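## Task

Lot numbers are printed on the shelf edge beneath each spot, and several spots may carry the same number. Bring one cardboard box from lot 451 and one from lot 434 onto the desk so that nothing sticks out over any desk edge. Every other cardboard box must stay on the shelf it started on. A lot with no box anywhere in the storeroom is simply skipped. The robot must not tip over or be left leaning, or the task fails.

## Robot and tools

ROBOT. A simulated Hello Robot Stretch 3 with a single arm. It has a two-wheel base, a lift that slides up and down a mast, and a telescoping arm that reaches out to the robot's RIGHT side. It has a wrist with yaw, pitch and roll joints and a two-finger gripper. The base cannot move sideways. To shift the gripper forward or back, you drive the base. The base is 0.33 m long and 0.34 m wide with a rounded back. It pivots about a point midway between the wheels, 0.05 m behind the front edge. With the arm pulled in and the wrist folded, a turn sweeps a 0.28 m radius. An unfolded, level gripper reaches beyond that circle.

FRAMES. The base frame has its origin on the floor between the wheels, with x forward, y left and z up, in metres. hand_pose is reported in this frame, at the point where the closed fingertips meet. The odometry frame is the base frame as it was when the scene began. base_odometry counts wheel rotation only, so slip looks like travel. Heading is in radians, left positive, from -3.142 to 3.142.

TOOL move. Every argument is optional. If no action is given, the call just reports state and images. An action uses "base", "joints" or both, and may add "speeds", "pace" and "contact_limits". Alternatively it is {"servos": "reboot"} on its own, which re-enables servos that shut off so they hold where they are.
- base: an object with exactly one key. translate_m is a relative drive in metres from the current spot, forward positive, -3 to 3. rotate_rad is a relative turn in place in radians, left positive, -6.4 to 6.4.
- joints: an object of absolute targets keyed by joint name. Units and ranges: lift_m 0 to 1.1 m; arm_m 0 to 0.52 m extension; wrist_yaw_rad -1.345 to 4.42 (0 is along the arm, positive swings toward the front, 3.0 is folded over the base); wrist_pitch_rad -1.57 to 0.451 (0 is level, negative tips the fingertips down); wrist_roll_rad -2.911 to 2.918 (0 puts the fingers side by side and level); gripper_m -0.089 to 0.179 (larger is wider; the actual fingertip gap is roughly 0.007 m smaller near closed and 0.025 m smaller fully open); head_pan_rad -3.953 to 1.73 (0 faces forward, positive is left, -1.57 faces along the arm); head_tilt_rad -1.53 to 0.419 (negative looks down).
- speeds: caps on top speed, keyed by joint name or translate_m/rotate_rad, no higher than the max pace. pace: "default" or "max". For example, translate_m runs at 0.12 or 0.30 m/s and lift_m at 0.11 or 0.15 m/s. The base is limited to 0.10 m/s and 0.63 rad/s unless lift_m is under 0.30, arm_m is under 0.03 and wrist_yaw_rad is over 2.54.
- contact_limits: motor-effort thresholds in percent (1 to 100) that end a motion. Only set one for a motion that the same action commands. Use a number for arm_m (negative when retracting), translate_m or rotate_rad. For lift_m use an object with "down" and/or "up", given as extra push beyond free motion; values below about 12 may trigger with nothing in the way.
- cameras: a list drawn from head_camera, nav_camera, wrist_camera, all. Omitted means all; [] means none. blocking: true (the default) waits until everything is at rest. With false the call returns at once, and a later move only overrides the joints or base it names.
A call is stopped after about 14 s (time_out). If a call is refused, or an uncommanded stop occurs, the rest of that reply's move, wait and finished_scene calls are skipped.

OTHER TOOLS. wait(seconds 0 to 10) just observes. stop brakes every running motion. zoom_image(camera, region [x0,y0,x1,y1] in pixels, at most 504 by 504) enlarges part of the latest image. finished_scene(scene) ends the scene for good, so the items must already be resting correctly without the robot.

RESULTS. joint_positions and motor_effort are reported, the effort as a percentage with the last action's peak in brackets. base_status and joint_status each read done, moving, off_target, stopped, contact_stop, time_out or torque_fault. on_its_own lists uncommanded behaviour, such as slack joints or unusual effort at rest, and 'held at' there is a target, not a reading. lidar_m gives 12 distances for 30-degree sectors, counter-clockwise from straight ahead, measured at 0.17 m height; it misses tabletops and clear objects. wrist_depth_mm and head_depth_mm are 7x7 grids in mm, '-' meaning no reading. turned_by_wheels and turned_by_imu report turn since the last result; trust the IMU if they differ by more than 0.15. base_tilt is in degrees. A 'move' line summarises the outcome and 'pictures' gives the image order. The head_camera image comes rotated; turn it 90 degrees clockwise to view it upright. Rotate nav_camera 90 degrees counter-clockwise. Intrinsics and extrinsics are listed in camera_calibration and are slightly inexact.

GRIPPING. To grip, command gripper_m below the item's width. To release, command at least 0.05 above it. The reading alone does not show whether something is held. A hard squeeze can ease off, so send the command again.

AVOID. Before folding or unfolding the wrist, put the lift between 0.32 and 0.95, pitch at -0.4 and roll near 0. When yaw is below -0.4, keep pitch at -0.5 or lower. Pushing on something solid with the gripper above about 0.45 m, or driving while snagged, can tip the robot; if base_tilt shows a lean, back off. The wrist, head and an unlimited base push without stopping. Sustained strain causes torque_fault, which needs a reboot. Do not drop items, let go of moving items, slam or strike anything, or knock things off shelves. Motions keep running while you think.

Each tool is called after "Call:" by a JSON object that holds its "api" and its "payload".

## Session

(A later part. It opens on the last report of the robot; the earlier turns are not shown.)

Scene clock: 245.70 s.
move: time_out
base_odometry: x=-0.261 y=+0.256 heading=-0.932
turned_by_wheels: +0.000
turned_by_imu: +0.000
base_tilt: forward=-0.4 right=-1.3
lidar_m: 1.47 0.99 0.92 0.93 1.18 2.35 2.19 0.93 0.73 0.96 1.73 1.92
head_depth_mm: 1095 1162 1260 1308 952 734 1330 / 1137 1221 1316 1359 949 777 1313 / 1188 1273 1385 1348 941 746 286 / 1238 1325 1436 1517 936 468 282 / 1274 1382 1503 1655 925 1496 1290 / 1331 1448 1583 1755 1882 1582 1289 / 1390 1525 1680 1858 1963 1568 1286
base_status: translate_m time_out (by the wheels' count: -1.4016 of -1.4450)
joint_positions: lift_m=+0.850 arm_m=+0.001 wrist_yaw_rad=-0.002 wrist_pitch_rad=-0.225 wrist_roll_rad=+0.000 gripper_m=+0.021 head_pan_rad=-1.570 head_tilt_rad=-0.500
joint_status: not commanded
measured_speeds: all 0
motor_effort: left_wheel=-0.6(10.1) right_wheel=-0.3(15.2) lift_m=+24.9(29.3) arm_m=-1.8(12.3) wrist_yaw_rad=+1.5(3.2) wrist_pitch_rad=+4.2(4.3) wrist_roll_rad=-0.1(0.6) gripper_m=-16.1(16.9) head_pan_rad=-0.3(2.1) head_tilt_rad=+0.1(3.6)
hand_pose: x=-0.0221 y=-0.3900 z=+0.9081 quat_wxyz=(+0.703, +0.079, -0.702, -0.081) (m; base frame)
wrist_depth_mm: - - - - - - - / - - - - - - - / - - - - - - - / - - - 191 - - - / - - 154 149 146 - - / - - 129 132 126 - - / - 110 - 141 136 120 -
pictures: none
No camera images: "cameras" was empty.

Call:
{"api": "move", "payload": {"base": {"rotate_rad":-0.403}, "joints": {"arm_m":0.1}, "cameras": ["head_camera"]}}

Scene clock: 252.00 s.
move: done
base_odometry: x=-0.261 y=+0.256 heading=-1.334
turned_by_wheels: -0.403
turned_by_imu: -0.396
base_tilt: forward=-0.1 right=-1.1
lidar_m: 1.92 1.28 0.95 0.92 0.96 1.33 2.35 1.29 0.93 0.72 0.96 1.94
head_depth_mm: 1131 1216 1326 1371 952 757 - / 1125 1217 1324 1366 952 299 - / 1126 1220 1324 1348 938 372 291 / 1130 1212 1329 1338 931 372 294 / 1129 1210 1333 1314 928 791 1299 / 1133 1225 1333 1302 922 786 1288 / 1135 1223 1328 1368 913 1436 1285
base_status: done
joint_positions: lift_m=+0.850 arm_m=+0.100 wrist_yaw_rad=-0.002 wrist_pitch_rad=-0.225 wrist_roll_rad=+0.000 gripper_m=+0.021 head_pan_rad=-1.570 head_tilt_rad=-0.500
joint_status: all done
measured_speeds: all 0
motor_effort: left_wheel=+8.3(12.5) right_wheel=-10.0(13.2) lift_m=+26.1(26.3) arm_m=+13.0(15.0) wrist_yaw_rad=+1.6(2.8) wrist_pitch_rad=+4.1(4.3) wrist_roll_rad=-0.1(0.3) gripper_m=-16.1(17.1) head_pan_rad=+0.1(0.6) head_tilt_rad=-0.7(0.9)
hand_pose: x=-0.0220 y=-0.4894 z=+0.9080 quat_wxyz=(+0.703, +0.079, -0.702, -0.081) (m; base frame)
wrist_depth_mm: 957 - - - - - - / - - - - - - - / - - - - - - - / - - - 191 - - - / - - 148 149 146 - - / - - 130 132 126 - - / - 101 - 141 133 106 -
pictures: head_camera (sideways)
camera_calibration:
head_camera: T_world_to_cam=[[-0.0465831, 0.432123, -0.900611, 1.18768], [0.997501, -0.0278189, -0.0649425, 0.0780465], [-0.0531171, -0.901385, -0.429748, 0.515207], [0, 0, 0, 1]] pos_world=[0.00484071, -0.0466536, 1.29612]

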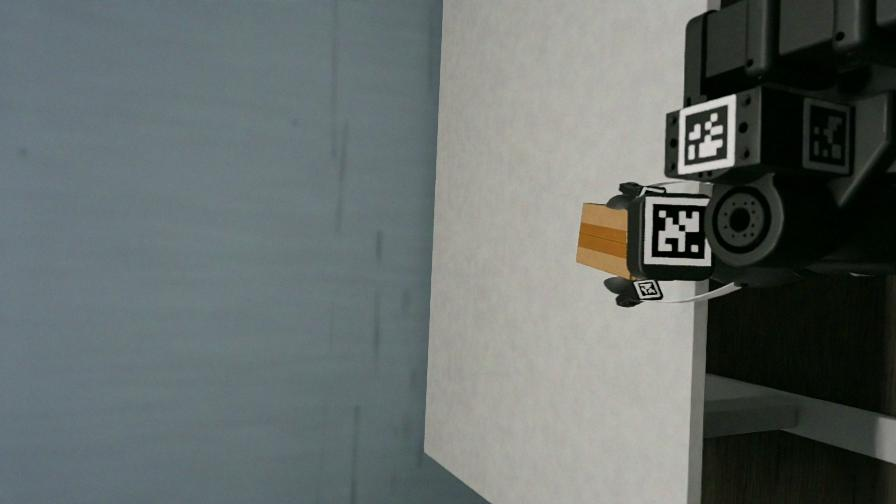

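Call:
{"api": "move", "payload": {"joints": {"arm_m":0.4,"lift_m":0.74}, "cameras": []}}

Call:
{"api": "move", "payload": {"joints": {"lift_m":0.685}, "speeds": {"lift_m":0.05}, "cameras": ["wrist_camera"]}}

Scene clock: 260.77 s.
move: done
base_odometry: x=-0.261 y=+0.256 heading=-1.334
turned_by_wheels: +0.000
turned_by_imu: +0.000
base_tilt: forward=-0.3 right=-1.1
lidar_m: 1.92 1.28 0.95 0.92 0.96 1.33 2.35 1.29 0.93 0.72 0.96 1.95
head_depth_mm: 1126 1214 1321 1371 953 816 1291 / 1126 1217 1320 1363 948 444 358 / 1124 1216 1329 1348 586 770 1243 / 1129 1223 1336 1335 609 770 1299 / 1130 1220 1329 1314 928 791 1293 / 1136 1219 1336 1309 918 788 1285 / 1132 1225 1321 1381 910 1439 1284
base_status: not commanded
joint_positions: lift_m=+0.740 arm_m=+0.400 wrist_yaw_rad=-0.002 wrist_pitch_rad=-0.225 wrist_roll_rad=+0.000 gripper_m=+0.021 head_pan_rad=-1.570 head_tilt_rad=-0.500
joint_status: all done
measured_speeds: all 0
motor_effort: left_wheel=+8.2(8.9) right_wheel=-9.7(11.0) lift_m=+24.6(27.2) arm_m=+13.1(14.9) wrist_yaw_rad=+1.0(3.1) wrist_pitch_rad=+4.2(4.3) wrist_roll_rad=+0.0(0.3) gripper_m=-15.9(16.9) head_pan_rad=-0.1(1.0) head_tilt_rad=-1.0(2.0)
hand_pose: x=-0.0220 y=-0.7894 z=+0.7980 quat_wxyz=(+0.703, +0.079, -0.702, -0.081) (m; base frame)
wrist_depth_mm: - - - - - - - / - - - - - - - / - - - - - - - / - - - 191 - - - / - - 149 149 146 - - / - - 130 132 126 - - / - 101 - 140 133 106 -
pictures: none
No camera images: "cameras" was empty.

Scene clock: 262.40 s.
move: done
base_odometry: x=-0.261 y=+0.256 heading=-1.334
turned_by_wheels: +0.000
turned_by_imu: +0.000
base_tilt: forward=-0.3 right=-1.1
lidar_m: 1.92 1.28 0.95 0.92 0.96 1.33 2.36 1.29 0.93 0.72 0.96 1.94
head_depth_mm: 1119 1215 1325 1376 955 816 1331 / 1125 1221 1324 1360 952 753 404 / 1126 1223 1322 1349 937 612 1247 / 1129 1224 1326 1329 730 739 1305 / 1128 1220 1328 1321 928 794 1303 / 1130 1217 1339 1308 921 789 1291 / 1130 1220 1336 1368 911 1430 1287
base_status: not commanded
joint_positions: lift_m=+0.685 arm_m=+0.400 wrist_yaw_rad=-0.002 wrist_pitch_rad=-0.180 wrist_roll_rad=+0.000 gripper_m=+0.021 head_pan_rad=-1.570 head_tilt_rad=-0.500
joint_status: all done
measured_speeds: all 0
motor_effort: left_wheel=+7.8(9.0) right_wheel=-9.0(10.7) lift_m=+20.2(26.3) arm_m=+12.1(13.6) wrist_yaw_rad=+1.2(2.7) wrist_pitch_rad=-4.1(4.5) wrist_roll_rad=-0.1(0.3) gripper_m=-16.5(16.7) head_pan_rad=-0.1(0.9) head_tilt_rad=-2.1(2.4)
hand_pose: x=-0.0220 y=-0.7927 z=+0.7540 quat_wxyz=(+0.704, +0.063, -0.704, -0.065) (m; base frame)
wrist_depth_mm: - - - - - - - / - - - - - - - / - - - - - - - / - - - 187 - - - / - - 151 147 146 - - / - - 129 133 126 - - / - 100 - 142 134 106 -
pictures: wrist_camera
camera_calibration:
wrist_camera: T_world_to_cam=[[-0.999087, -0.0395789, -0.0160651, -0.0346165], [0.000139704, 0.373069, -0.927803, 1.02785], [0.0427148, -0.926959, -0.372723, -0.286652], [0, 0, 0, 1]] pos_world=[-0.0224842, -0.650544, 0.846247]

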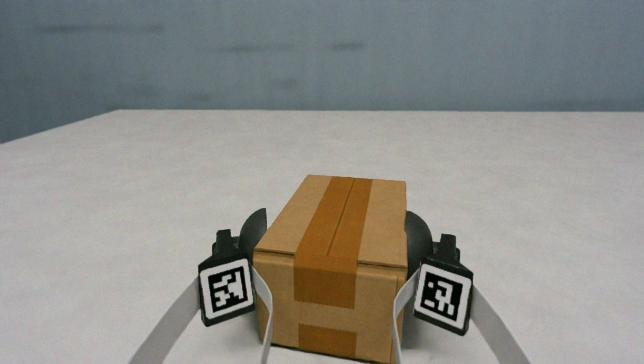

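Call:
{"api": "move", "payload": {"joints": {"gripper_m":0.179}, "cameras": []}}

Call:
{"api": "move", "payload": {"joints": {"lift_m":0.80}, "cameras": []}}

Call:
{"api": "move", "payload": {"joints": {"arm_m":0.0,"wrist_pitch_rad":-0.4}, "pace": "max", "cameras": ["head_camera"]}}

Call:
{"api": "move", "payload": {"joints": {"wrist_yaw_rad":3.0,"gripper_m":0.05}, "base": {"rotate_rad":-0.385}, "pace": "max", "cameras": []}}

Call:
{"api": "move", "payload": {"joints": {"lift_m":0.27,"head_pan_rad":0.5,"head_tilt_rad":-0.3}, "pace": "max", "cameras": []}}

Call:
{"api": "move", "payload": {"base": {"translate_m":-1.98}, "pace": "max", "cameras": []}}

Call:
{"api": "move", "payload": {"base": {"rotate_rad":1.954}, "pace": "max", "cameras": ["nav_camera"]}}

Scene clock: 289.20 s.
move: done
base_odometry: x=-0.261 y=+0.256 heading=-1.334
turned_by_wheels: +0.000
turned_by_imu: +0.000
base_tilt: forward=-0.3 right=-1.3
lidar_m: 1.91 1.29 0.95 0.92 0.96 1.33 2.36 1.28 0.94 0.72 0.96 1.94
head_depth_mm: 1124 1214 1329 1378 957 813 1322 / 1129 1212 1329 1356 945 755 404 / 1126 1219 1324 1346 880 609 1240 / 1129 1221 1328 1330 859 740 1300 / 1127 1216 1340 1312 924 792 1300 / 1137 1218 1329 1307 920 789 1289 / 1132 1225 1329 1380 913 1430 1285
base_status: not commanded
joint_positions: lift_m=+0.685 arm_m=+0.400 wrist_yaw_rad=-0.002 wrist_pitch_rad=-0.214 wrist_roll_rad=+0.000 gripper_m=+0.179 head_pan_rad=-1.570 head_tilt_rad=-0.500
joint_status: all done
measured_speeds: all 0
motor_effort: left_wheel=+7.6(8.0) right_wheel=-9.3(10.2) lift_m=+27.6(27.6) arm_m=+8.2(10.7) wrist_yaw_rad=+1.6(3.1) wrist_pitch_rad=+2.2(4.2) wrist_roll_rad=+0.0(0.3) gripper_m=+0.8(83.4) head_pan_rad=+0.9(1.6) head_tilt_rad=-2.1(3.2)
hand_pose: x=-0.0220 y=-0.7903 z=+0.7458 quat_wxyz=(+0.703, +0.075, -0.703, -0.077) (m; base frame)
wrist_depth_mm: - - - - - - - / - - - - - - - / - - - - - - - / - - - 173 172 - - / - 143 - 131 - - - / - 126 - 134 130 - - / - - - 143 - - 105
pictures: none
No camera images: "cameras" was empty.

Scene clock: 291.07 s.
move: done
base_odometry: x=-0.261 y=+0.256 heading=-1.334
turned_by_wheels: +0.000
turned_by_imu: +0.000
base_tilt: forward=-0.4 right=-1.2
lidar_m: 1.92 1.28 0.95 0.92 0.96 1.33 2.36 1.29 0.93 0.73 0.96 1.94
head_depth_mm: 1121 1214 1331 1377 954 760 296 / 1124 1214 1324 1368 511 366 1219 / 1125 1215 1327 1342 559 802 1243 / 1126 1219 1331 1331 610 798 1301 / 1123 1222 1327 1324 922 791 1291 / 1130 1225 1332 1303 918 788 1285 / 1129 1225 1332 1375 914 1433 1281
base_status: not commanded
joint_positions: lift_m=+0.800 arm_m=+0.400 wrist_yaw_rad=-0.002 wrist_pitch_rad=-0.214 wrist_roll_rad=+0.000 gripper_m=+0.179 head_pan_rad=-1.570 head_tilt_rad=-0.500
joint_status: all done
measured_speeds: all 0
motor_effort: left_wheel=+7.4(7.9) right_wheel=-8.6(9.7) lift_m=+29.4(34.4) arm_m=+7.4(9.3) wrist_yaw_rad=+1.7(3.1) wrist_pitch_rad=+2.3(2.3) wrist_roll_rad=+0.1(0.3) gripper_m=+0.7(1.2) head_pan_rad=+0.7(1.4) head_tilt_rad=-2.3(3.6)
hand_pose: x=-0.0220 y=-0.7902 z=+0.8606 quat_wxyz=(+0.703, +0.075, -0.703, -0.077) (m; base frame)
wrist_depth_mm: - - - - - - - / - - - - - - - / - - - - - - - / - - - - - - - / - 142 - - - - - / - 126 - - - - - / - - - 227 226 - 105
pictures: none
No camera images: "cameras" was empty.

Scene clock: 293.33 s.
move: done
base_odometry: x=-0.261 y=+0.256 heading=-1.334
turned_by_wheels: +0.000
turned_by_imu: +0.000
base_tilt: forward=-0.4 right=-1.2
lidar_m: 1.91 1.28 0.95 0.92 0.96 1.33 2.35 1.29 0.94 0.73 0.96 1.94
head_depth_mm: 1130 1213 1321 1378 953 812 1319 / 1125 1216 1324 1369 949 807 1248 / 1119 1212 1328 1345 944 804 1246 / 1124 1219 1337 1335 893 797 1300 / 1129 1217 1334 1318 926 792 1303 / 1133 1226 1331 1294 919 788 1259 / 1126 1223 1332 1376 913 1438 1286
base_status: not commanded
joint_positions: lift_m=+0.800 arm_m=+0.001 wrist_yaw_rad=-0.002 wrist_pitch_rad=-0.414 wrist_roll_rad=+0.000 gripper_m=+0.179 head_pan_rad=-1.570 head_tilt_rad=-0.500
joint_status: all done
measured_speeds: all 0
motor_effort: left_wheel=+7.2(7.9) right_wheel=-8.5(9.8) lift_m=+25.2(29.2) arm_m=-11.4(14.6) wrist_yaw_rad=+1.7(2.5) wrist_pitch_rad=+2.1(5.3) wrist_roll_rad=+0.0(0.3) gripper_m=+0.7(1.1) head_pan_rad=+1.2(1.6) head_tilt_rad=-2.9(4.1)
hand_pose: x=-0.0220 y=-0.3704 z=+0.8136 quat_wxyz=(+0.692, +0.145, -0.692, -0.146) (m; base frame)
wrist_depth_mm: - - - - - - - / - - - 529 - - - / - - - - - - - / - - - - - - - / - - - - - - - / 123 - - - - - - / 948 963 999 990 978 957 105
pictures: head_camera (sideways)
camera_calibration:
head_camera: T_world_to_cam=[[-0.0465831, 0.432123, -0.900611, 1.18768], [0.997501, -0.0278189, -0.0649425, 0.0780465], [-0.0531171, -0.901385, -0.429748, 0.515207], [0, 0, 0, 1]] pos_world=[0.00484071, -0.0466536, 1.29612]

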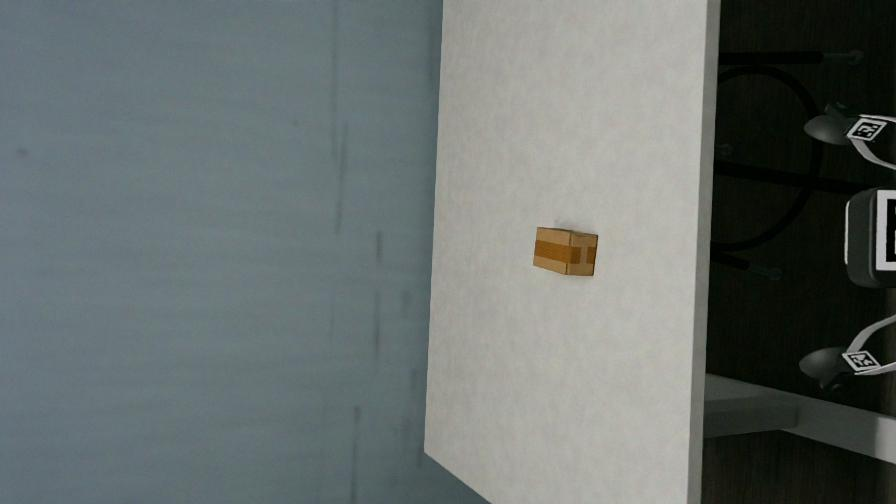

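Scene clock: 295.17 s.
move: done
base_odometry: x=-0.261 y=+0.256 heading=-1.719
turned_by_wheels: -0.385
turned_by_imu: -0.379
base_tilt: forward=-0.3 right=-1.4
lidar_m: 2.13 1.92 1.14 0.93 0.92 1.01 1.58 2.35 1.29 0.73 0.96 1.50
head_depth_mm: 1371 1497 1656 1384 998 1546 1321 / 1308 1433 1574 1370 950 1583 1323 / 1252 1367 1502 1352 940 1557 1308 / 1217 1309 1436 1330 933 1286 1315 / 1168 1261 1372 1320 927 1018 1266 / 1125 1206 1307 1312 921 786 1259 / 1085 1167 1258 1291 871 754 1284
base_status: done
joint_positions: lift_m=+0.800 arm_m=+0.001 wrist_yaw_rad=+2.997 wrist_pitch_rad=-0.414 wrist_roll_rad=+0.000 gripper_m=+0.050 head_pan_rad=-1.570 head_tilt_rad=-0.500
joint_status: all done
measured_speeds: all 0
motor_effort: left_wheel=+6.5(12.4) right_wheel=-9.4(14.0) lift_m=+29.7(29.9) arm_m=-4.5(11.2) wrist_yaw_rad=+2.8(6.8) wrist_pitch_rad=+2.1(2.2) wrist_roll_rad=+0.0(0.3) gripper_m=+0.4(83.6) head_pan_rad=+1.3(1.6) head_tilt_rad=-3.5(4.2)
hand_pose: x=+0.0112 y=+0.0770 z=+0.8136 quat_wxyz=(+0.195, +0.700, +0.095, +0.680) (m; base frame)
wrist_depth_mm: - 137 - - - - - / - 148 175 - - - - / - 162 - - - - - / 860 179 - - - - - / 956 - 198 - - - - / - - 127 - 126 - - / - 933 279 983 959 971 971
pictures: none
No camera images: "cameras" was empty.

Scene clock: 299.50 s.
move: done
base_odometry: x=-0.261 y=+0.256 heading=-1.719
turned_by_wheels: +0.000
turned_by_imu: +0.000
base_tilt: forward=-0.4 right=-1.3
lidar_m: 2.13 1.91 1.14 0.93 0.92 1.02 1.58 2.35 1.29 0.72 0.96 1.50
head_depth_mm: 1963 2084 2183 2297 2376 2023 1566 / 2011 2093 2200 2304 2331 2023 1556 / 2027 2101 2213 2310 2293 2035 1549 / 2047 2130 2268 2364 2389 2018 1538 / 2091 2189 2304 2393 2402 2003 1541 / 2119 2183 2305 2315 2379 1981 1519 / 2118 1832 1896 1983 2080 1914 1515
base_status: not commanded
joint_positions: lift_m=+0.270 arm_m=+0.001 wrist_yaw_rad=+2.997 wrist_pitch_rad=-0.415 wrist_roll_rad=+0.000 gripper_m=+0.050 head_pan_rad=+0.500 head_tilt_rad=-0.300
joint_status: all done
measured_speeds: all 0
motor_effort: left_wheel=+6.3(7.3) right_wheel=-9.1(10.3) lift_m=+26.1(28.0) arm_m=+11.3(11.7) wrist_yaw_rad=+2.0(3.5) wrist_pitch_rad=+2.3(2.3) wrist_roll_rad=+0.0(0.5) gripper_m=+0.1(1.0) head_pan_rad=-3.0(4.8) head_tilt_rad=+5.5(7.4)
hand_pose: x=+0.0112 y=+0.0769 z=+0.2834 quat_wxyz=(+0.195, +0.700, +0.095, +0.680) (m; base frame)
wrist_depth_mm: - 137 - - - - - / - 148 175 - - - - / - 162 836 875 867 850 843 / 715 186 636 697 690 680 662 / 587 564 198 576 573 574 566 / 502 496 127 296 125 483 482 / 269 256 254 259 413 423 417
pictures: none
No camera images: "cameras" was empty.

Scene clock: 307.53 s.
move: done
base_odometry: x=+0.031 y=+2.214 heading=-1.718
turned_by_wheels: +0.000
turned_by_imu: -0.002
base_tilt: forward=-0.3 right=-1.3
lidar_m: 3.47 0.55 0.55 1.69 1.29 0.65 0.53 0.52 0.57 0.89 2.07 1.84
head_depth_mm: 3020 3664 3702 - 2988 2036 1562 / 3068 3685 3970 - 2956 2019 1552 / 3089 3765 - - 2896 2029 1551 / 1544 1648 1844 2044 2359 1922 1545 / 838 879 925 980 1042 1112 1189 / 581 601 620 644 669 698 731 / 444 455 471 496 519 546 581
base_status: done
joint_positions: lift_m=+0.270 arm_m=+0.001 wrist_yaw_rad=+2.997 wrist_pitch_rad=-0.415 wrist_roll_rad=+0.000 gripper_m=+0.050 head_pan_rad=+0.500 head_tilt_rad=-0.299
joint_status: not commanded
measured_speeds: all 0
motor_effort: left_wheel=+1.9(9.9) right_wheel=-9.2(18.2) lift_m=+26.0(31.0) arm_m=+13.0(14.2) wrist_yaw_rad=+1.5(3.7) wrist_pitch_rad=+2.3(2.4) wrist_roll_rad=+0.0(0.3) gripper_m=+0.3(0.9) head_pan_rad=-2.5(3.7) head_tilt_rad=-0.2(5.5)
hand_pose: x=+0.0111 y=+0.0770 z=+0.2834 quat_wxyz=(+0.195, +0.700, +0.096, +0.680) (m; base frame)
wrist_depth_mm: - 137 - - - - 440 / - 148 - - - - 482 / 914 162 835 889 839 - 534 / 714 186 645 700 687 634 628 / 580 564 198 576 565 569 563 / 497 500 127 296 125 489 483 / 269 255 254 258 413 424 418
pictures: none
No camera images: "cameras" was empty.

Scene clock: 309.87 s.
move: done
base_odometry: x=+0.031 y=+2.214 heading=+0.235
turned_by_wheels: +1.954
turned_by_imu: +1.915
base_tilt: forward=-0.4 right=-1.2
lidar_m: 1.68 0.75 0.54 0.52 0.54 0.73 1.98 1.85 2.67 0.88 0.54 0.70
head_depth_mm: 1409 1472 1523 1576 1652 1716 1565 / 1464 1532 1596 1659 1743 1804 1550 / 1186 1274 1377 1502 1645 1785 1539 / 958 1011 1079 1148 1223 1319 1404 / 802 837 878 934 983 1036 1110 / 688 716 746 774 817 856 904 / 603 623 646 672 699 731 764
base_status: done
joint_positions: lift_m=+0.270 arm_m=+0.001 wrist_yaw_rad=+2.997 wrist_pitch_rad=-0.415 wrist_roll_rad=+0.000 gripper_m=+0.050 head_pan_rad=+0.500 head_tilt_rad=-0.299
joint_status: not commanded
measured_speeds: all 0
motor_effort: left_wheel=-5.6(14.5) right_wheel=+7.8(14.8) lift_m=+30.9(31.0) arm_m=-2.5(13.8) wrist_yaw_rad=+1.6(3.1) wrist_pitch_rad=+2.2(2.3) wrist_roll_rad=-0.1(0.3) gripper_m=+0.3(0.9) head_pan_rad=-3.1(3.2) head_tilt_rad=-2.1(2.2)
hand_pose: x=+0.0111 y=+0.0769 z=+0.2834 quat_wxyz=(+0.195, +0.700, +0.096, +0.680) (m; base frame)
wrist_depth_mm: 477 137 505 522 545 550 566 / 527 147 552 569 583 606 615 / 572 162 587 617 630 - - / - 179 189 667 659 666 676 / 585 565 198 574 572 570 567 / 495 497 127 295 125 482 481 / 270 255 254 259 411 422 421
pictures: nav_camera (sideways)
camera_calibration:
nav_camera: T_world_to_cam=[[0.228161, 0.144041, 0.96291, -1.21166], [0.49186, -0.870567, 0.0136811, 0.0293564], [0.840248, 0.470496, -0.269477, 0.298871], [0, 0, 0, 1]] pos_world=[0.0108885, 0.0594675, 1.24685]

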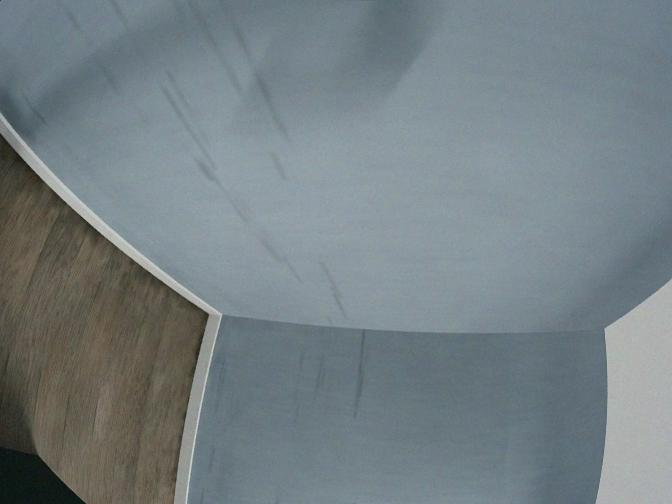

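Call:
{"api": "move", "payload": {"base": {"translate_m":0.95}, "joints": {"head_pan_rad":-1.45,"head_tilt_rad":-0.3}, "pace": "max", "cameras": ["nav_camera","head_camera"]}}

Scene clock: 320.33 s.
move: done
base_odometry: x=+0.955 y=+2.435 heading=+0.235
turned_by_wheels: +0.000
turned_by_imu: +0.001
base_tilt: forward=-0.3 right=-1.2
lidar_m: 0.74 0.76 0.55 0.53 0.55 0.74 2.02 0.70 0.56 1.39 1.05 0.77
head_depth_mm: 1278 1209 1264 1292 1384 1222 1034 / 2853 2812 2171 2276 2162 1787 1506 / 3078 3838 - - 2912 2013 1538 / 3100 3866 - - 2883 2001 1539 / 2829 3205 3333 3529 2860 1979 1527 / 2051 2122 2189 2295 2337 1973 1528 / 1557 1595 1632 1670 1716 1755 1518
base_status: done
joint_positions: lift_m=+0.270 arm_m=+0.001 wrist_yaw_rad=+2.997 wrist_pitch_rad=-0.415 wrist_roll_rad=+0.000 gripper_m=+0.050 head_pan_rad=-1.450 head_tilt_rad=-0.301
joint_status: all done
measured_speeds: all 0
motor_effort: left_wheel=+3.8(10.3) right_wheel=+3.3(17.5) lift_m=+27.8(27.8) arm_m=-12.0(13.4) wrist_yaw_rad=+1.7(3.3) wrist_pitch_rad=+2.2(2.4) wrist_roll_rad=-0.1(0.3) gripper_m=-0.3(0.9) head_pan_rad=+2.9(4.4) head_tilt_rad=+0.2(6.3)
hand_pose: x=+0.0110 y=+0.0770 z=+0.2834 quat_wxyz=(+0.195, +0.700, +0.096, +0.680) (m; base frame)
wrist_depth_mm: 489 137 513 527 538 553 577 / 532 148 553 576 595 605 616 / 585 161 590 625 641 - - / - 182 189 664 661 651 670 / 584 566 199 579 574 567 565 / 501 498 127 297 125 484 481 / 270 255 254 259 412 426 420
pictures: head_camera (sideways), nav_camera (sideways)
camera_calibration:
head_camera: T_world_to_cam=[[-0.0754576, 0.238438, -0.968222, 1.27615], [0.995153, 0.0794089, -0.0580009, 0.0691097], [0.0630558, -0.967906, -0.243275, 0.271848], [0, 0, 0, 1]] pos_world=[0.0103791, -0.0466486, 1.30574]
nav_camera: T_world_to_cam=[[0.0495042, -0.26708, 0.962402, -1.20988], [-0.990833, -0.134396, 0.0136699, 0.0384152], [0.125692, -0.954257, -0.271285, 0.30551], [0, 0, 0, 1]] pos_world=[0.0595569, -0.0264358, 1.24674]

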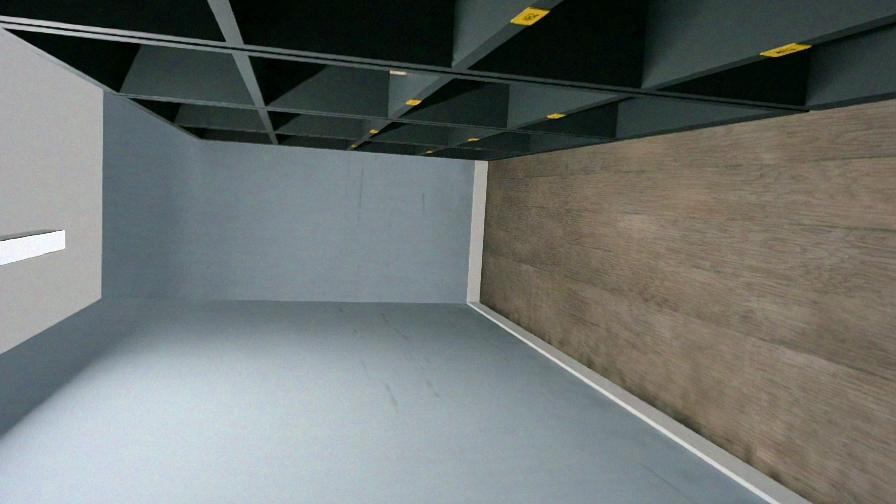

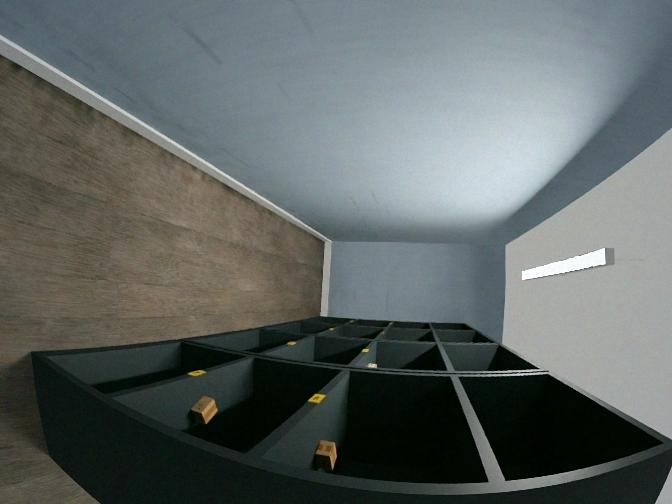

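Second aisle confirmed. Zoom labels.

Call:
{"api": "zoom_image", "payload": {"camera": "head_camera", "region": [490, 0, 570, 40]}}

Call:
{"api": "zoom_image", "payload": {"camera": "head_camera", "region": [740, 30, 820, 70]}}

Call:
{"api": "zoom_image", "payload": {"camera": "head_camera", "region": [340, 60, 440, 160]}}

Call:
{"api": "zoom_image", "payload": {"camera": "head_camera", "region": [420, 100, 580, 160]}}

Scaled by 6.300 from the camera's 896x504 image, which has a finer 1280x720 frame.

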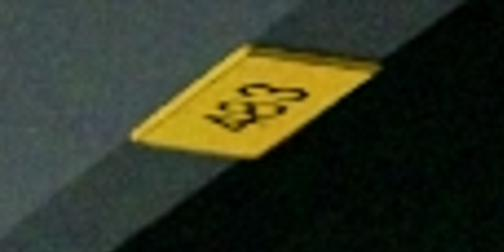

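Scaled by 6.300 from the camera's 896x504 image, which has a finer 1280x720 frame.

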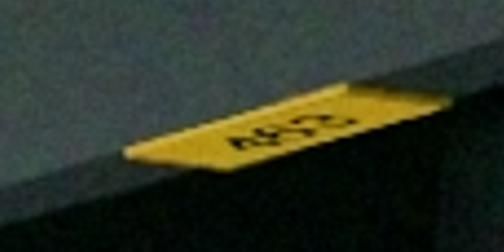

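Scaled by 5.040 from the camera's 896x504 image, which has a finer 1280x720 frame.

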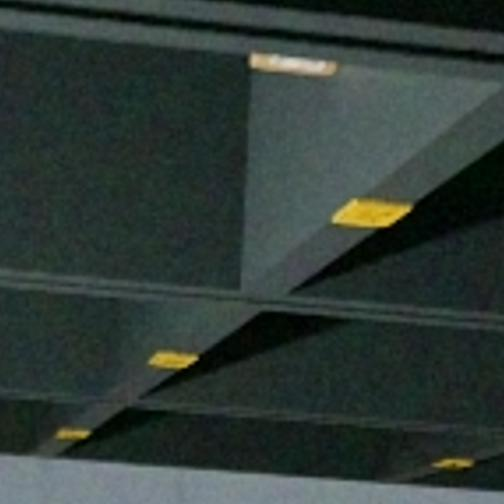

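Scaled by 3.150 from the camera's 896x504 image, which has a finer 1280x720 frame.

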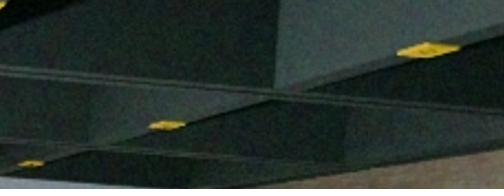

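Call:
{"api": "move", "payload": {"base": {"translate_m":0.375}, "pace": "max", "cameras": []}}

Call:
{"api": "move", "payload": {"base": {"rotate_rad":-1.571}, "pace": "max", "cameras": []}}

Call:
{"api": "move", "payload": {"base": {"translate_m":1.0}, "joints": {"head_pan_rad":-2.1,"head_tilt_rad":-0.4}, "pace": "max", "cameras": ["nav_camera","head_camera"]}}

Call:
{"api": "move", "payload": {"joints": {"head_pan_rad":-0.9,"head_tilt_rad":-0.4}, "pace": "max", "cameras": ["nav_camera","head_camera"]}}

Scene clock: 350.33 s.
move: done
base_odometry: x=+1.319 y=+2.523 heading=+0.235
turned_by_wheels: +0.000
turned_by_imu: +0.000
base_tilt: forward=-0.3 right=-1.3
lidar_m: 0.36 0.38 0.52 0.53 0.55 0.75 2.03 0.81 1.51 1.46 0.52 0.38
head_depth_mm: 3036 2896 2982 2920 2385 2061 1566 / 3057 3715 - - 2934 2030 1565 / 3052 3741 - - 2924 2029 1545 / 2682 3182 3552 3898 2837 2004 1540 / 1492 1580 1645 1751 1862 1825 1533 / 1008 1042 1081 1115 1163 1214 1257 / 761 778 801 821 847 873 899
base_status: done
joint_positions: lift_m=+0.270 arm_m=+0.001 wrist_yaw_rad=+2.998 wrist_pitch_rad=-0.415 wrist_roll_rad=+0.000 gripper_m=+0.050 head_pan_rad=-1.450 head_tilt_rad=-0.301
joint_status: not commanded
measured_speeds: all 0
motor_effort: left_wheel=-0.8(12.1) right_wheel=+6.8(16.5) lift_m=+24.3(31.1) arm_m=-11.2(12.1) wrist_yaw_rad=+1.9(2.7) wrist_pitch_rad=+2.2(2.3) wrist_roll_rad=+0.1(0.4) gripper_m=+0.3(0.8) head_pan_rad=+3.7(3.9) head_tilt_rad=+4.8(4.8)
hand_pose: x=+0.0110 y=+0.0770 z=+0.2834 quat_wxyz=(+0.195, +0.700, +0.096, +0.680) (m; base frame)
wrist_depth_mm: 489 137 508 532 543 545 412 / 534 147 552 574 598 598 415 / 577 161 589 621 629 621 421 / - 181 190 662 664 575 429 / 589 556 198 580 572 551 432 / 497 495 127 296 125 486 427 / 270 257 255 258 414 425 409
pictures: none
No camera images: "cameras" was empty.

Scene clock: 352.47 s.
move: done
base_odometry: x=+1.319 y=+2.523 heading=-1.336
turned_by_wheels: -1.571
turned_by_imu: -1.540
base_tilt: forward=-0.4 right=-1.3
lidar_m: 1.35 0.51 0.38 0.37 0.38 0.53 0.53 0.55 0.76 2.17 0.81 1.50
head_depth_mm: 2603 2514 2356 2231 2122 1880 1567 / 2879 3037 3146 3307 2923 2024 1557 / 2936 3062 3178 3401 2919 2004 1550 / 2958 3071 3231 3440 2892 2019 1554 / 3001 3106 3297 3429 2853 1988 1524 / 3030 3176 3317 3460 2853 1978 1523 / 982 999 1023 1059 1086 1121 1161
base_status: done
joint_positions: lift_m=+0.270 arm_m=+0.001 wrist_yaw_rad=+2.998 wrist_pitch_rad=-0.415 wrist_roll_rad=+0.000 gripper_m=+0.050 head_pan_rad=-1.450 head_tilt_rad=-0.300
joint_status: not commanded
measured_speeds: all 0
motor_effort: left_wheel=+6.2(14.3) right_wheel=-8.9(15.0) lift_m=+26.8(27.2) arm_m=-12.2(13.4) wrist_yaw_rad=+1.8(2.9) wrist_pitch_rad=+2.2(2.3) wrist_roll_rad=+0.0(0.3) gripper_m=+0.6(0.7) head_pan_rad=+2.8(3.7) head_tilt_rad=+4.7(6.2)
hand_pose: x=+0.0110 y=+0.0770 z=+0.2834 quat_wxyz=(+0.195, +0.700, +0.096, +0.680) (m; base frame)
wrist_depth_mm: 354 137 368 380 386 391 403 / 386 147 396 410 417 430 440 / 415 162 429 448 460 473 482 / 458 187 458 497 502 515 532 / 491 495 198 533 533 542 545 / 497 495 127 297 125 482 482 / 270 256 254 259 416 422 424
pictures: none
No camera images: "cameras" was empty.

Scene clock: 357.17 s.
move: done
base_odometry: x=+1.552 y=+1.550 heading=-1.336
turned_by_wheels: +0.000
turned_by_imu: +0.001
base_tilt: forward=-0.3 right=-1.1
lidar_m: 1.31 0.50 0.36 0.35 0.37 0.51 1.46 1.59 0.81 1.10 0.75 1.46
head_depth_mm: 1707 1767 1839 1897 1973 1791 1428 / 1947 2010 2099 2161 2200 1799 1421 / 672 725 777 843 2195 1723 1373 / 730 828 871 853 984 994 1099 / 719 997 1086 908 1229 1041 1248 / 633 1018 1077 896 1227 1036 906 / 640 962 1023 883 1161 1033 850
base_status: done
joint_positions: lift_m=+0.270 arm_m=+0.001 wrist_yaw_rad=+2.998 wrist_pitch_rad=-0.415 wrist_roll_rad=+0.000 gripper_m=+0.050 head_pan_rad=-2.100 head_tilt_rad=-0.400
joint_status: all done
measured_speeds: all 0
motor_effort: left_wheel=+3.7(15.8) right_wheel=+2.1(10.6) lift_m=+26.5(31.3) arm_m=-10.3(13.1) wrist_yaw_rad=+0.8(2.9) wrist_pitch_rad=+2.2(2.3) wrist_roll_rad=+0.2(0.3) gripper_m=+0.5(0.9) head_pan_rad=+2.9(5.3) head_tilt_rad=-3.5(5.9)
hand_pose: x=+0.0110 y=+0.0770 z=+0.2834 quat_wxyz=(+0.195, +0.700, +0.096, +0.680) (m; base frame)
wrist_depth_mm: 342 137 356 367 374 381 389 / 371 148 387 396 407 418 424 / 408 161 415 432 447 461 471 / 445 186 450 479 494 506 521 / 477 485 197 512 513 535 547 / 497 491 127 298 125 484 481 / 269 256 255 259 412 419 420
pictures: head_camera (sideways), nav_camera (sideways)
camera_calibration:
head_camera: T_world_to_cam=[[0.132074, 0.317489, -0.939019, 1.23669], [0.843464, -0.53362, -0.0617866, 0.0748774], [-0.520696, -0.783869, -0.338268, 0.398968], [0, 0, 0, 1]] pos_world=[-0.0187496, -0.0399401, 1.30086]
nav_camera: T_world_to_cam=[[-0.169738, -0.323997, 0.930707, -1.16719], [-0.87093, 0.491257, 0.0121804, 0.0395898], [-0.461162, -0.808513, -0.365564, 0.43181], [0, 0, 0, 1]] pos_world=[0.0354979, -0.0484924, 1.24369]

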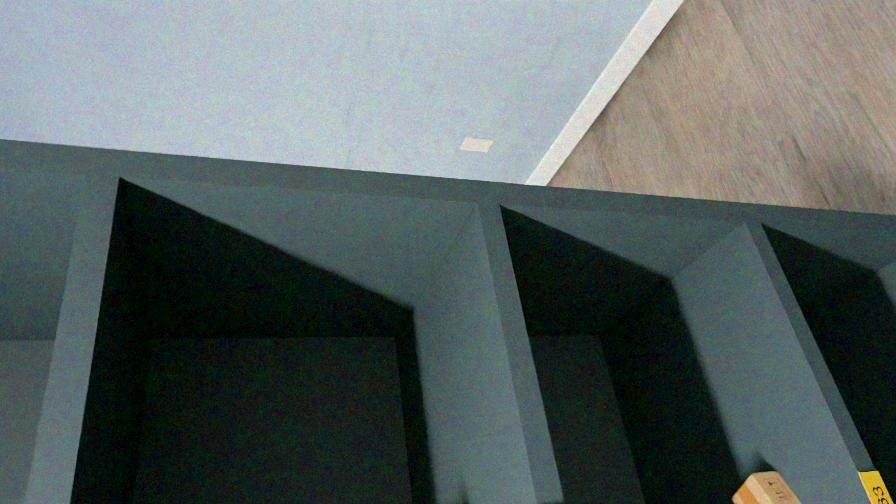

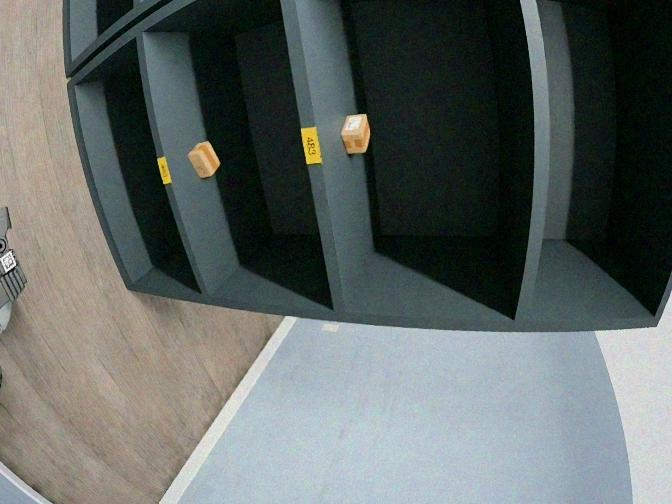

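Scene clock: 358.10 s.
move: done
base_odometry: x=+1.552 y=+1.550 heading=-1.336
turned_by_wheels: +0.000
turned_by_imu: +0.000
base_tilt: forward=-0.3 right=-1.2
lidar_m: 1.31 0.49 0.36 0.35 0.37 0.51 1.46 1.58 0.80 1.10 0.75 1.46
head_depth_mm: 636 754 854 885 1083 1071 848 / 617 657 706 765 865 988 924 / 685 696 745 782 831 894 978 / 1201 1286 1370 1084 1430 1101 1288 / 1320 1423 1494 1193 1354 1488 1313 / 1342 1418 1484 1570 1399 1651 1373 / 1237 1290 1353 1443 1503 1613 1388
base_status: not commanded
joint_positions: lift_m=+0.270 arm_m=+0.001 wrist_yaw_rad=+2.998 wrist_pitch_rad=-0.415 wrist_roll_rad=+0.000 gripper_m=+0.050 head_pan_rad=-0.864 head_tilt_rad=-0.400
joint_status: all done
measured_speeds: all 0
motor_effort: left_wheel=+4.0(4.5) right_wheel=+1.5(2.5) lift_m=+22.8(26.6) arm_m=-10.2(10.9) wrist_yaw_rad=+1.0(2.6) wrist_pitch_rad=+2.2(2.3) wrist_roll_rad=+0.0(0.4) gripper_m=+0.2(0.7) head_pan_rad=-3.1(5.4) head_tilt_rad=-2.7(5.5)
hand_pose: x=+0.0110 y=+0.0770 z=+0.2834 quat_wxyz=(+0.195, +0.700, +0.096, +0.680) (m; base frame)
wrist_depth_mm: 344 137 356 365 374 381 390 / 373 147 387 394 407 418 430 / 406 162 414 436 445 461 471 / 445 186 449 478 491 514 517 / 476 482 198 509 512 535 542 / 506 495 127 295 126 484 481 / 271 256 255 258 412 421 418
pictures: head_camera (sideways), nav_camera (sideways)
camera_calibration:
head_camera: T_world_to_cam=[[-0.256432, 0.229133, -0.93901, 1.23903], [0.781314, 0.621069, -0.0618167, 0.075308], [0.569026, -0.749514, -0.338287, 0.392401], [0, 0, 0, 1]] pos_world=[0.0356009, -0.036564, 1.30086]
nav_camera: T_world_to_cam=[[0.250175, -0.266837, 0.930704, -1.16973], [-0.75032, -0.660962, 0.0121873, 0.0388734], [0.611908, -0.701375, -0.365569, 0.425324], [0, 0, 0, 1]] pos_world=[0.0615464, 0.0118781, 1.24369]

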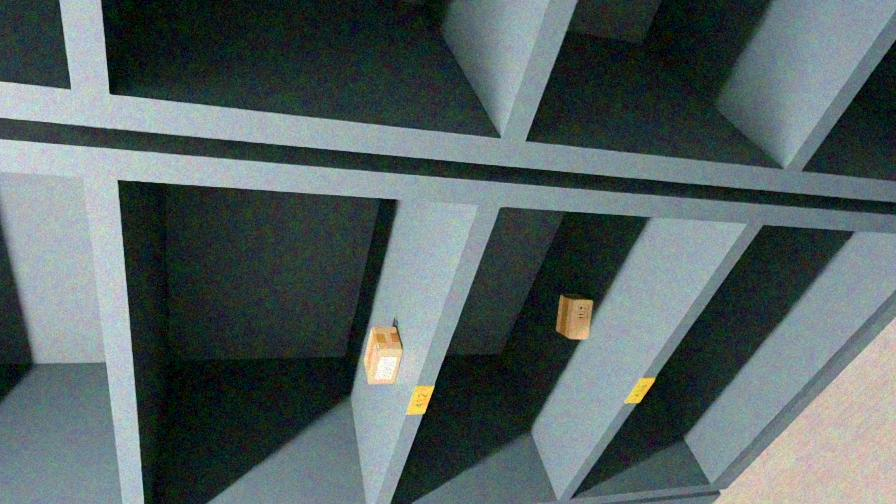

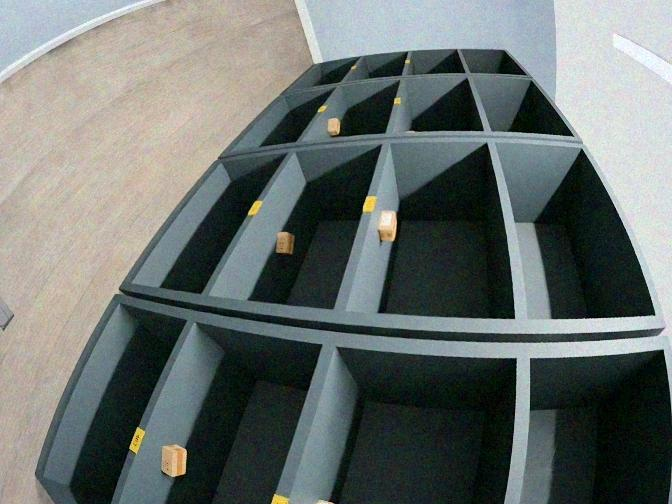

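Call:
{"api": "zoom_image", "payload": {"camera": "head_camera", "region": [380, 360, 460, 440]}}

Call:
{"api": "zoom_image", "payload": {"camera": "head_camera", "region": [600, 350, 680, 430]}}

Call:
{"api": "zoom_image", "payload": {"camera": "nav_camera", "region": [230, 180, 400, 250]}}

Call:
{"api": "zoom_image", "payload": {"camera": "nav_camera", "region": [310, 50, 430, 140]}}

Scaled by 6.300 from the camera's 896x504 image, which has a finer 1280x720 frame.

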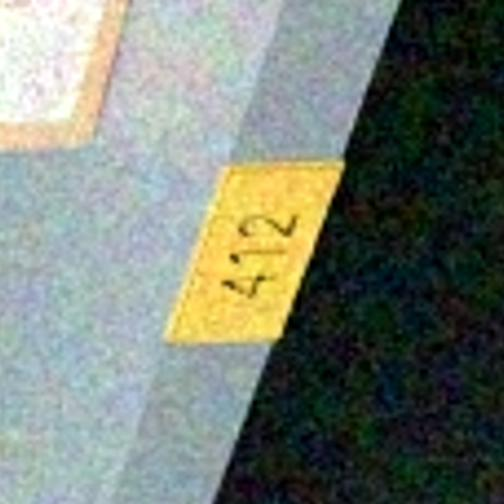

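Scaled by 6.300 from the camera's 896x504 image, which has a finer 1280x720 frame.

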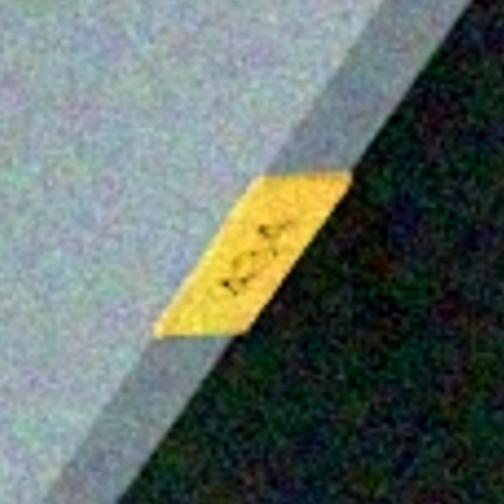

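Scaled by 2.965 from the camera's 672x504 image, which has a finer 792x594 frame.

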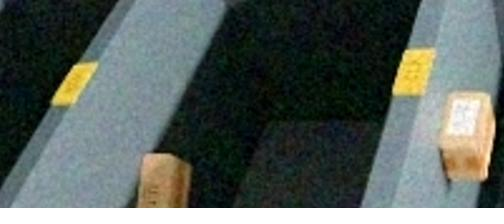

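Scaled by 4.200 from the camera's 672x504 image, which has a finer 792x594 frame.

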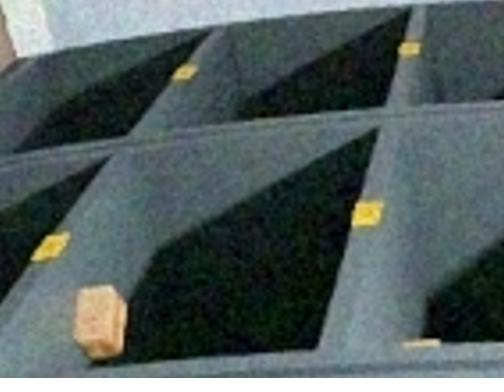

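Call:
{"api": "move", "payload": {"base": {"translate_m":0.96}, "pace": "max", "cameras": ["head_camera"]}}

Call:
{"api": "move", "payload": {"joints": {"head_pan_rad":-1.5,"head_tilt_rad":-0.5}, "pace": "max", "cameras": ["nav_camera","head_camera"]}}

Scene clock: 377.00 s.
move: done
base_odometry: x=+1.776 y=+0.617 heading=-1.336
turned_by_wheels: +0.000
turned_by_imu: +0.001
base_tilt: forward=-0.3 right=-1.3
lidar_m: 1.25 0.48 0.35 0.34 0.35 0.49 1.41 1.56 0.82 1.12 0.75 1.45
head_depth_mm: 646 776 894 911 1142 1070 851 / 614 658 709 781 885 996 925 / 669 701 740 780 832 899 974 / 1184 1268 1351 1003 1435 1091 1290 / 1292 1385 1488 1193 1407 1493 1308 / 1360 1434 1482 1608 1403 1596 1353 / 1242 1298 1369 1451 1486 1582 1380
base_status: done
joint_positions: lift_m=+0.270 arm_m=+0.001 wrist_yaw_rad=+2.998 wrist_pitch_rad=-0.415 wrist_roll_rad=+0.000 gripper_m=+0.050 head_pan_rad=-0.900 head_tilt_rad=-0.400
joint_status: not commanded
measured_speeds: all 0
motor_effort: left_wheel=+5.1(15.8) right_wheel=+1.3(10.9) lift_m=+27.3(31.8) arm_m=-6.5(9.6) wrist_yaw_rad=+0.9(3.0) wrist_pitch_rad=+2.1(2.4) wrist_roll_rad=+0.1(0.4) gripper_m=+0.3(1.1) head_pan_rad=-3.3(4.0) head_tilt_rad=-0.4(2.4)
hand_pose: x=+0.0110 y=+0.0770 z=+0.2834 quat_wxyz=(+0.195, +0.700, +0.096, +0.680) (m; base frame)
wrist_depth_mm: 329 137 344 354 360 367 376 / 359 147 371 384 398 404 410 / 394 161 398 421 433 446 455 / 428 187 437 461 478 495 505 / 462 473 199 493 491 528 533 / 494 502 127 299 125 483 481 / 269 256 254 259 409 422 421
pictures: head_camera (sideways)
camera_calibration:
head_camera: T_world_to_cam=[[-0.248095, 0.238125, -0.939013, 1.23898], [0.803013, 0.592744, -0.061848, 0.0752351], [0.541867, -0.769384, -0.338274, 0.39254], [0, 0, 0, 1]] pos_world=[0.0342655, -0.0376135, 1.30086]

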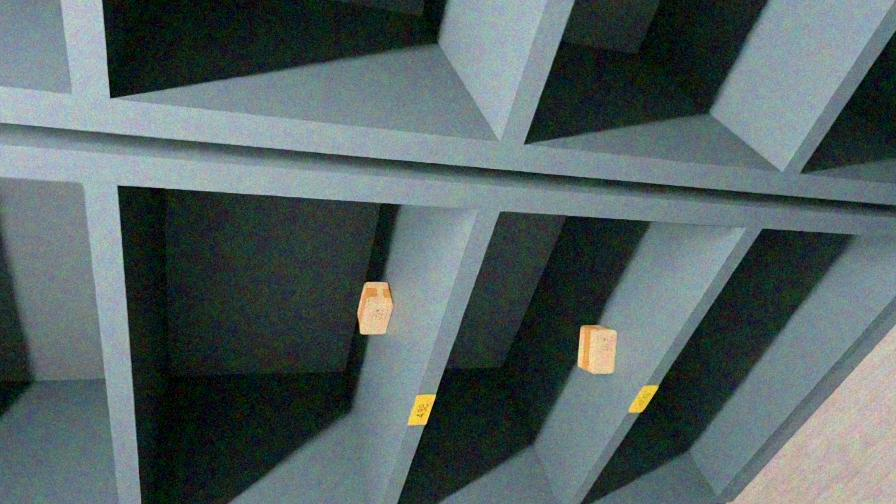

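Scene clock: 377.80 s.
move: done
base_odometry: x=+1.776 y=+0.617 heading=-1.336
turned_by_wheels: +0.000
turned_by_imu: +0.000
base_tilt: forward=-0.2 right=-1.3
lidar_m: 1.25 0.48 0.35 0.34 0.35 0.49 1.41 1.57 0.83 1.12 0.75 1.44
head_depth_mm: 826 978 1048 789 1226 968 1247 / 853 981 1052 781 1235 960 1246 / 882 989 1048 754 1241 955 1237 / 909 996 1052 813 1229 981 1227 / 924 1000 1066 806 1222 974 1223 / 937 1009 1049 795 1168 970 1217 / 777 841 867 788 929 931 1055
base_status: not commanded
joint_positions: lift_m=+0.270 arm_m=+0.001 wrist_yaw_rad=+2.998 wrist_pitch_rad=-0.415 wrist_roll_rad=+0.000 gripper_m=+0.050 head_pan_rad=-1.520 head_tilt_rad=-0.499
joint_status: all done
measured_speeds: all 0
motor_effort: left_wheel=+5.1(5.4) right_wheel=+1.6(2.3) lift_m=+26.1(28.0) arm_m=-5.7(7.2) wrist_yaw_rad=+2.0(2.9) wrist_pitch_rad=+2.1(2.3) wrist_roll_rad=-0.1(0.3) gripper_m=+0.3(0.7) head_pan_rad=+0.7(4.9) head_tilt_rad=-4.2(7.8)
hand_pose: x=+0.0110 y=+0.0770 z=+0.2834 quat_wxyz=(+0.195, +0.700, +0.096, +0.680) (m; base frame)
wrist_depth_mm: 330 137 345 356 361 370 373 / 359 148 372 380 394 401 413 / 394 161 401 419 434 442 452 / 431 187 433 462 479 494 506 / 464 473 198 499 494 530 530 / 494 499 127 297 125 482 474 / 270 256 254 259 415 423 422
pictures: head_camera (sideways), nav_camera (sideways)
camera_calibration:
head_camera: T_world_to_cam=[[-0.068311, 0.428747, -0.900838, 1.18808], [0.997636, 0.0225508, -0.0649183, 0.0780067], [-0.00751886, -0.903143, -0.429273, 0.514327], [0, 0, 0, 1]] pos_world=[0.00720359, -0.0466318, 1.29612]
nav_camera: T_world_to_cam=[[0.0402513, -0.453936, 0.890125, -1.11548], [-0.99764, -0.067855, 0.0105093, 0.0425898], [0.0556289, -0.888447, -0.455595, 0.54586], [0, 0, 0, 1]] pos_world=[0.0570233, -0.0184983, 1.24116]

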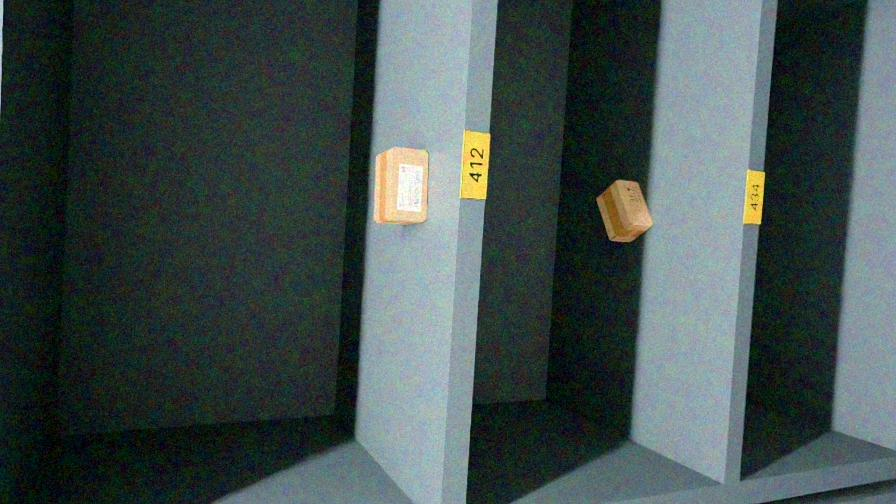

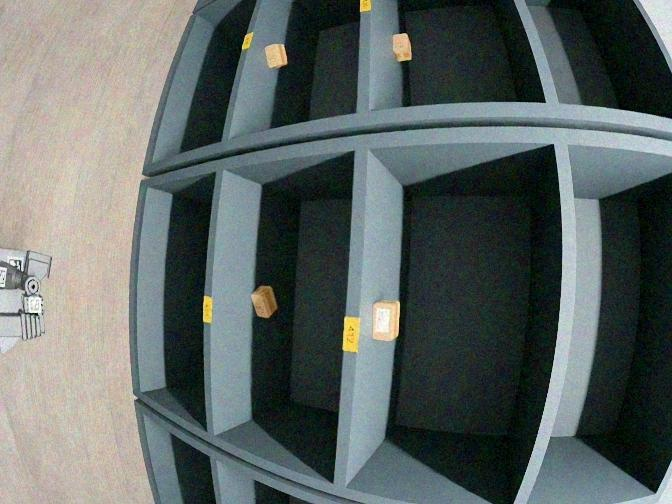

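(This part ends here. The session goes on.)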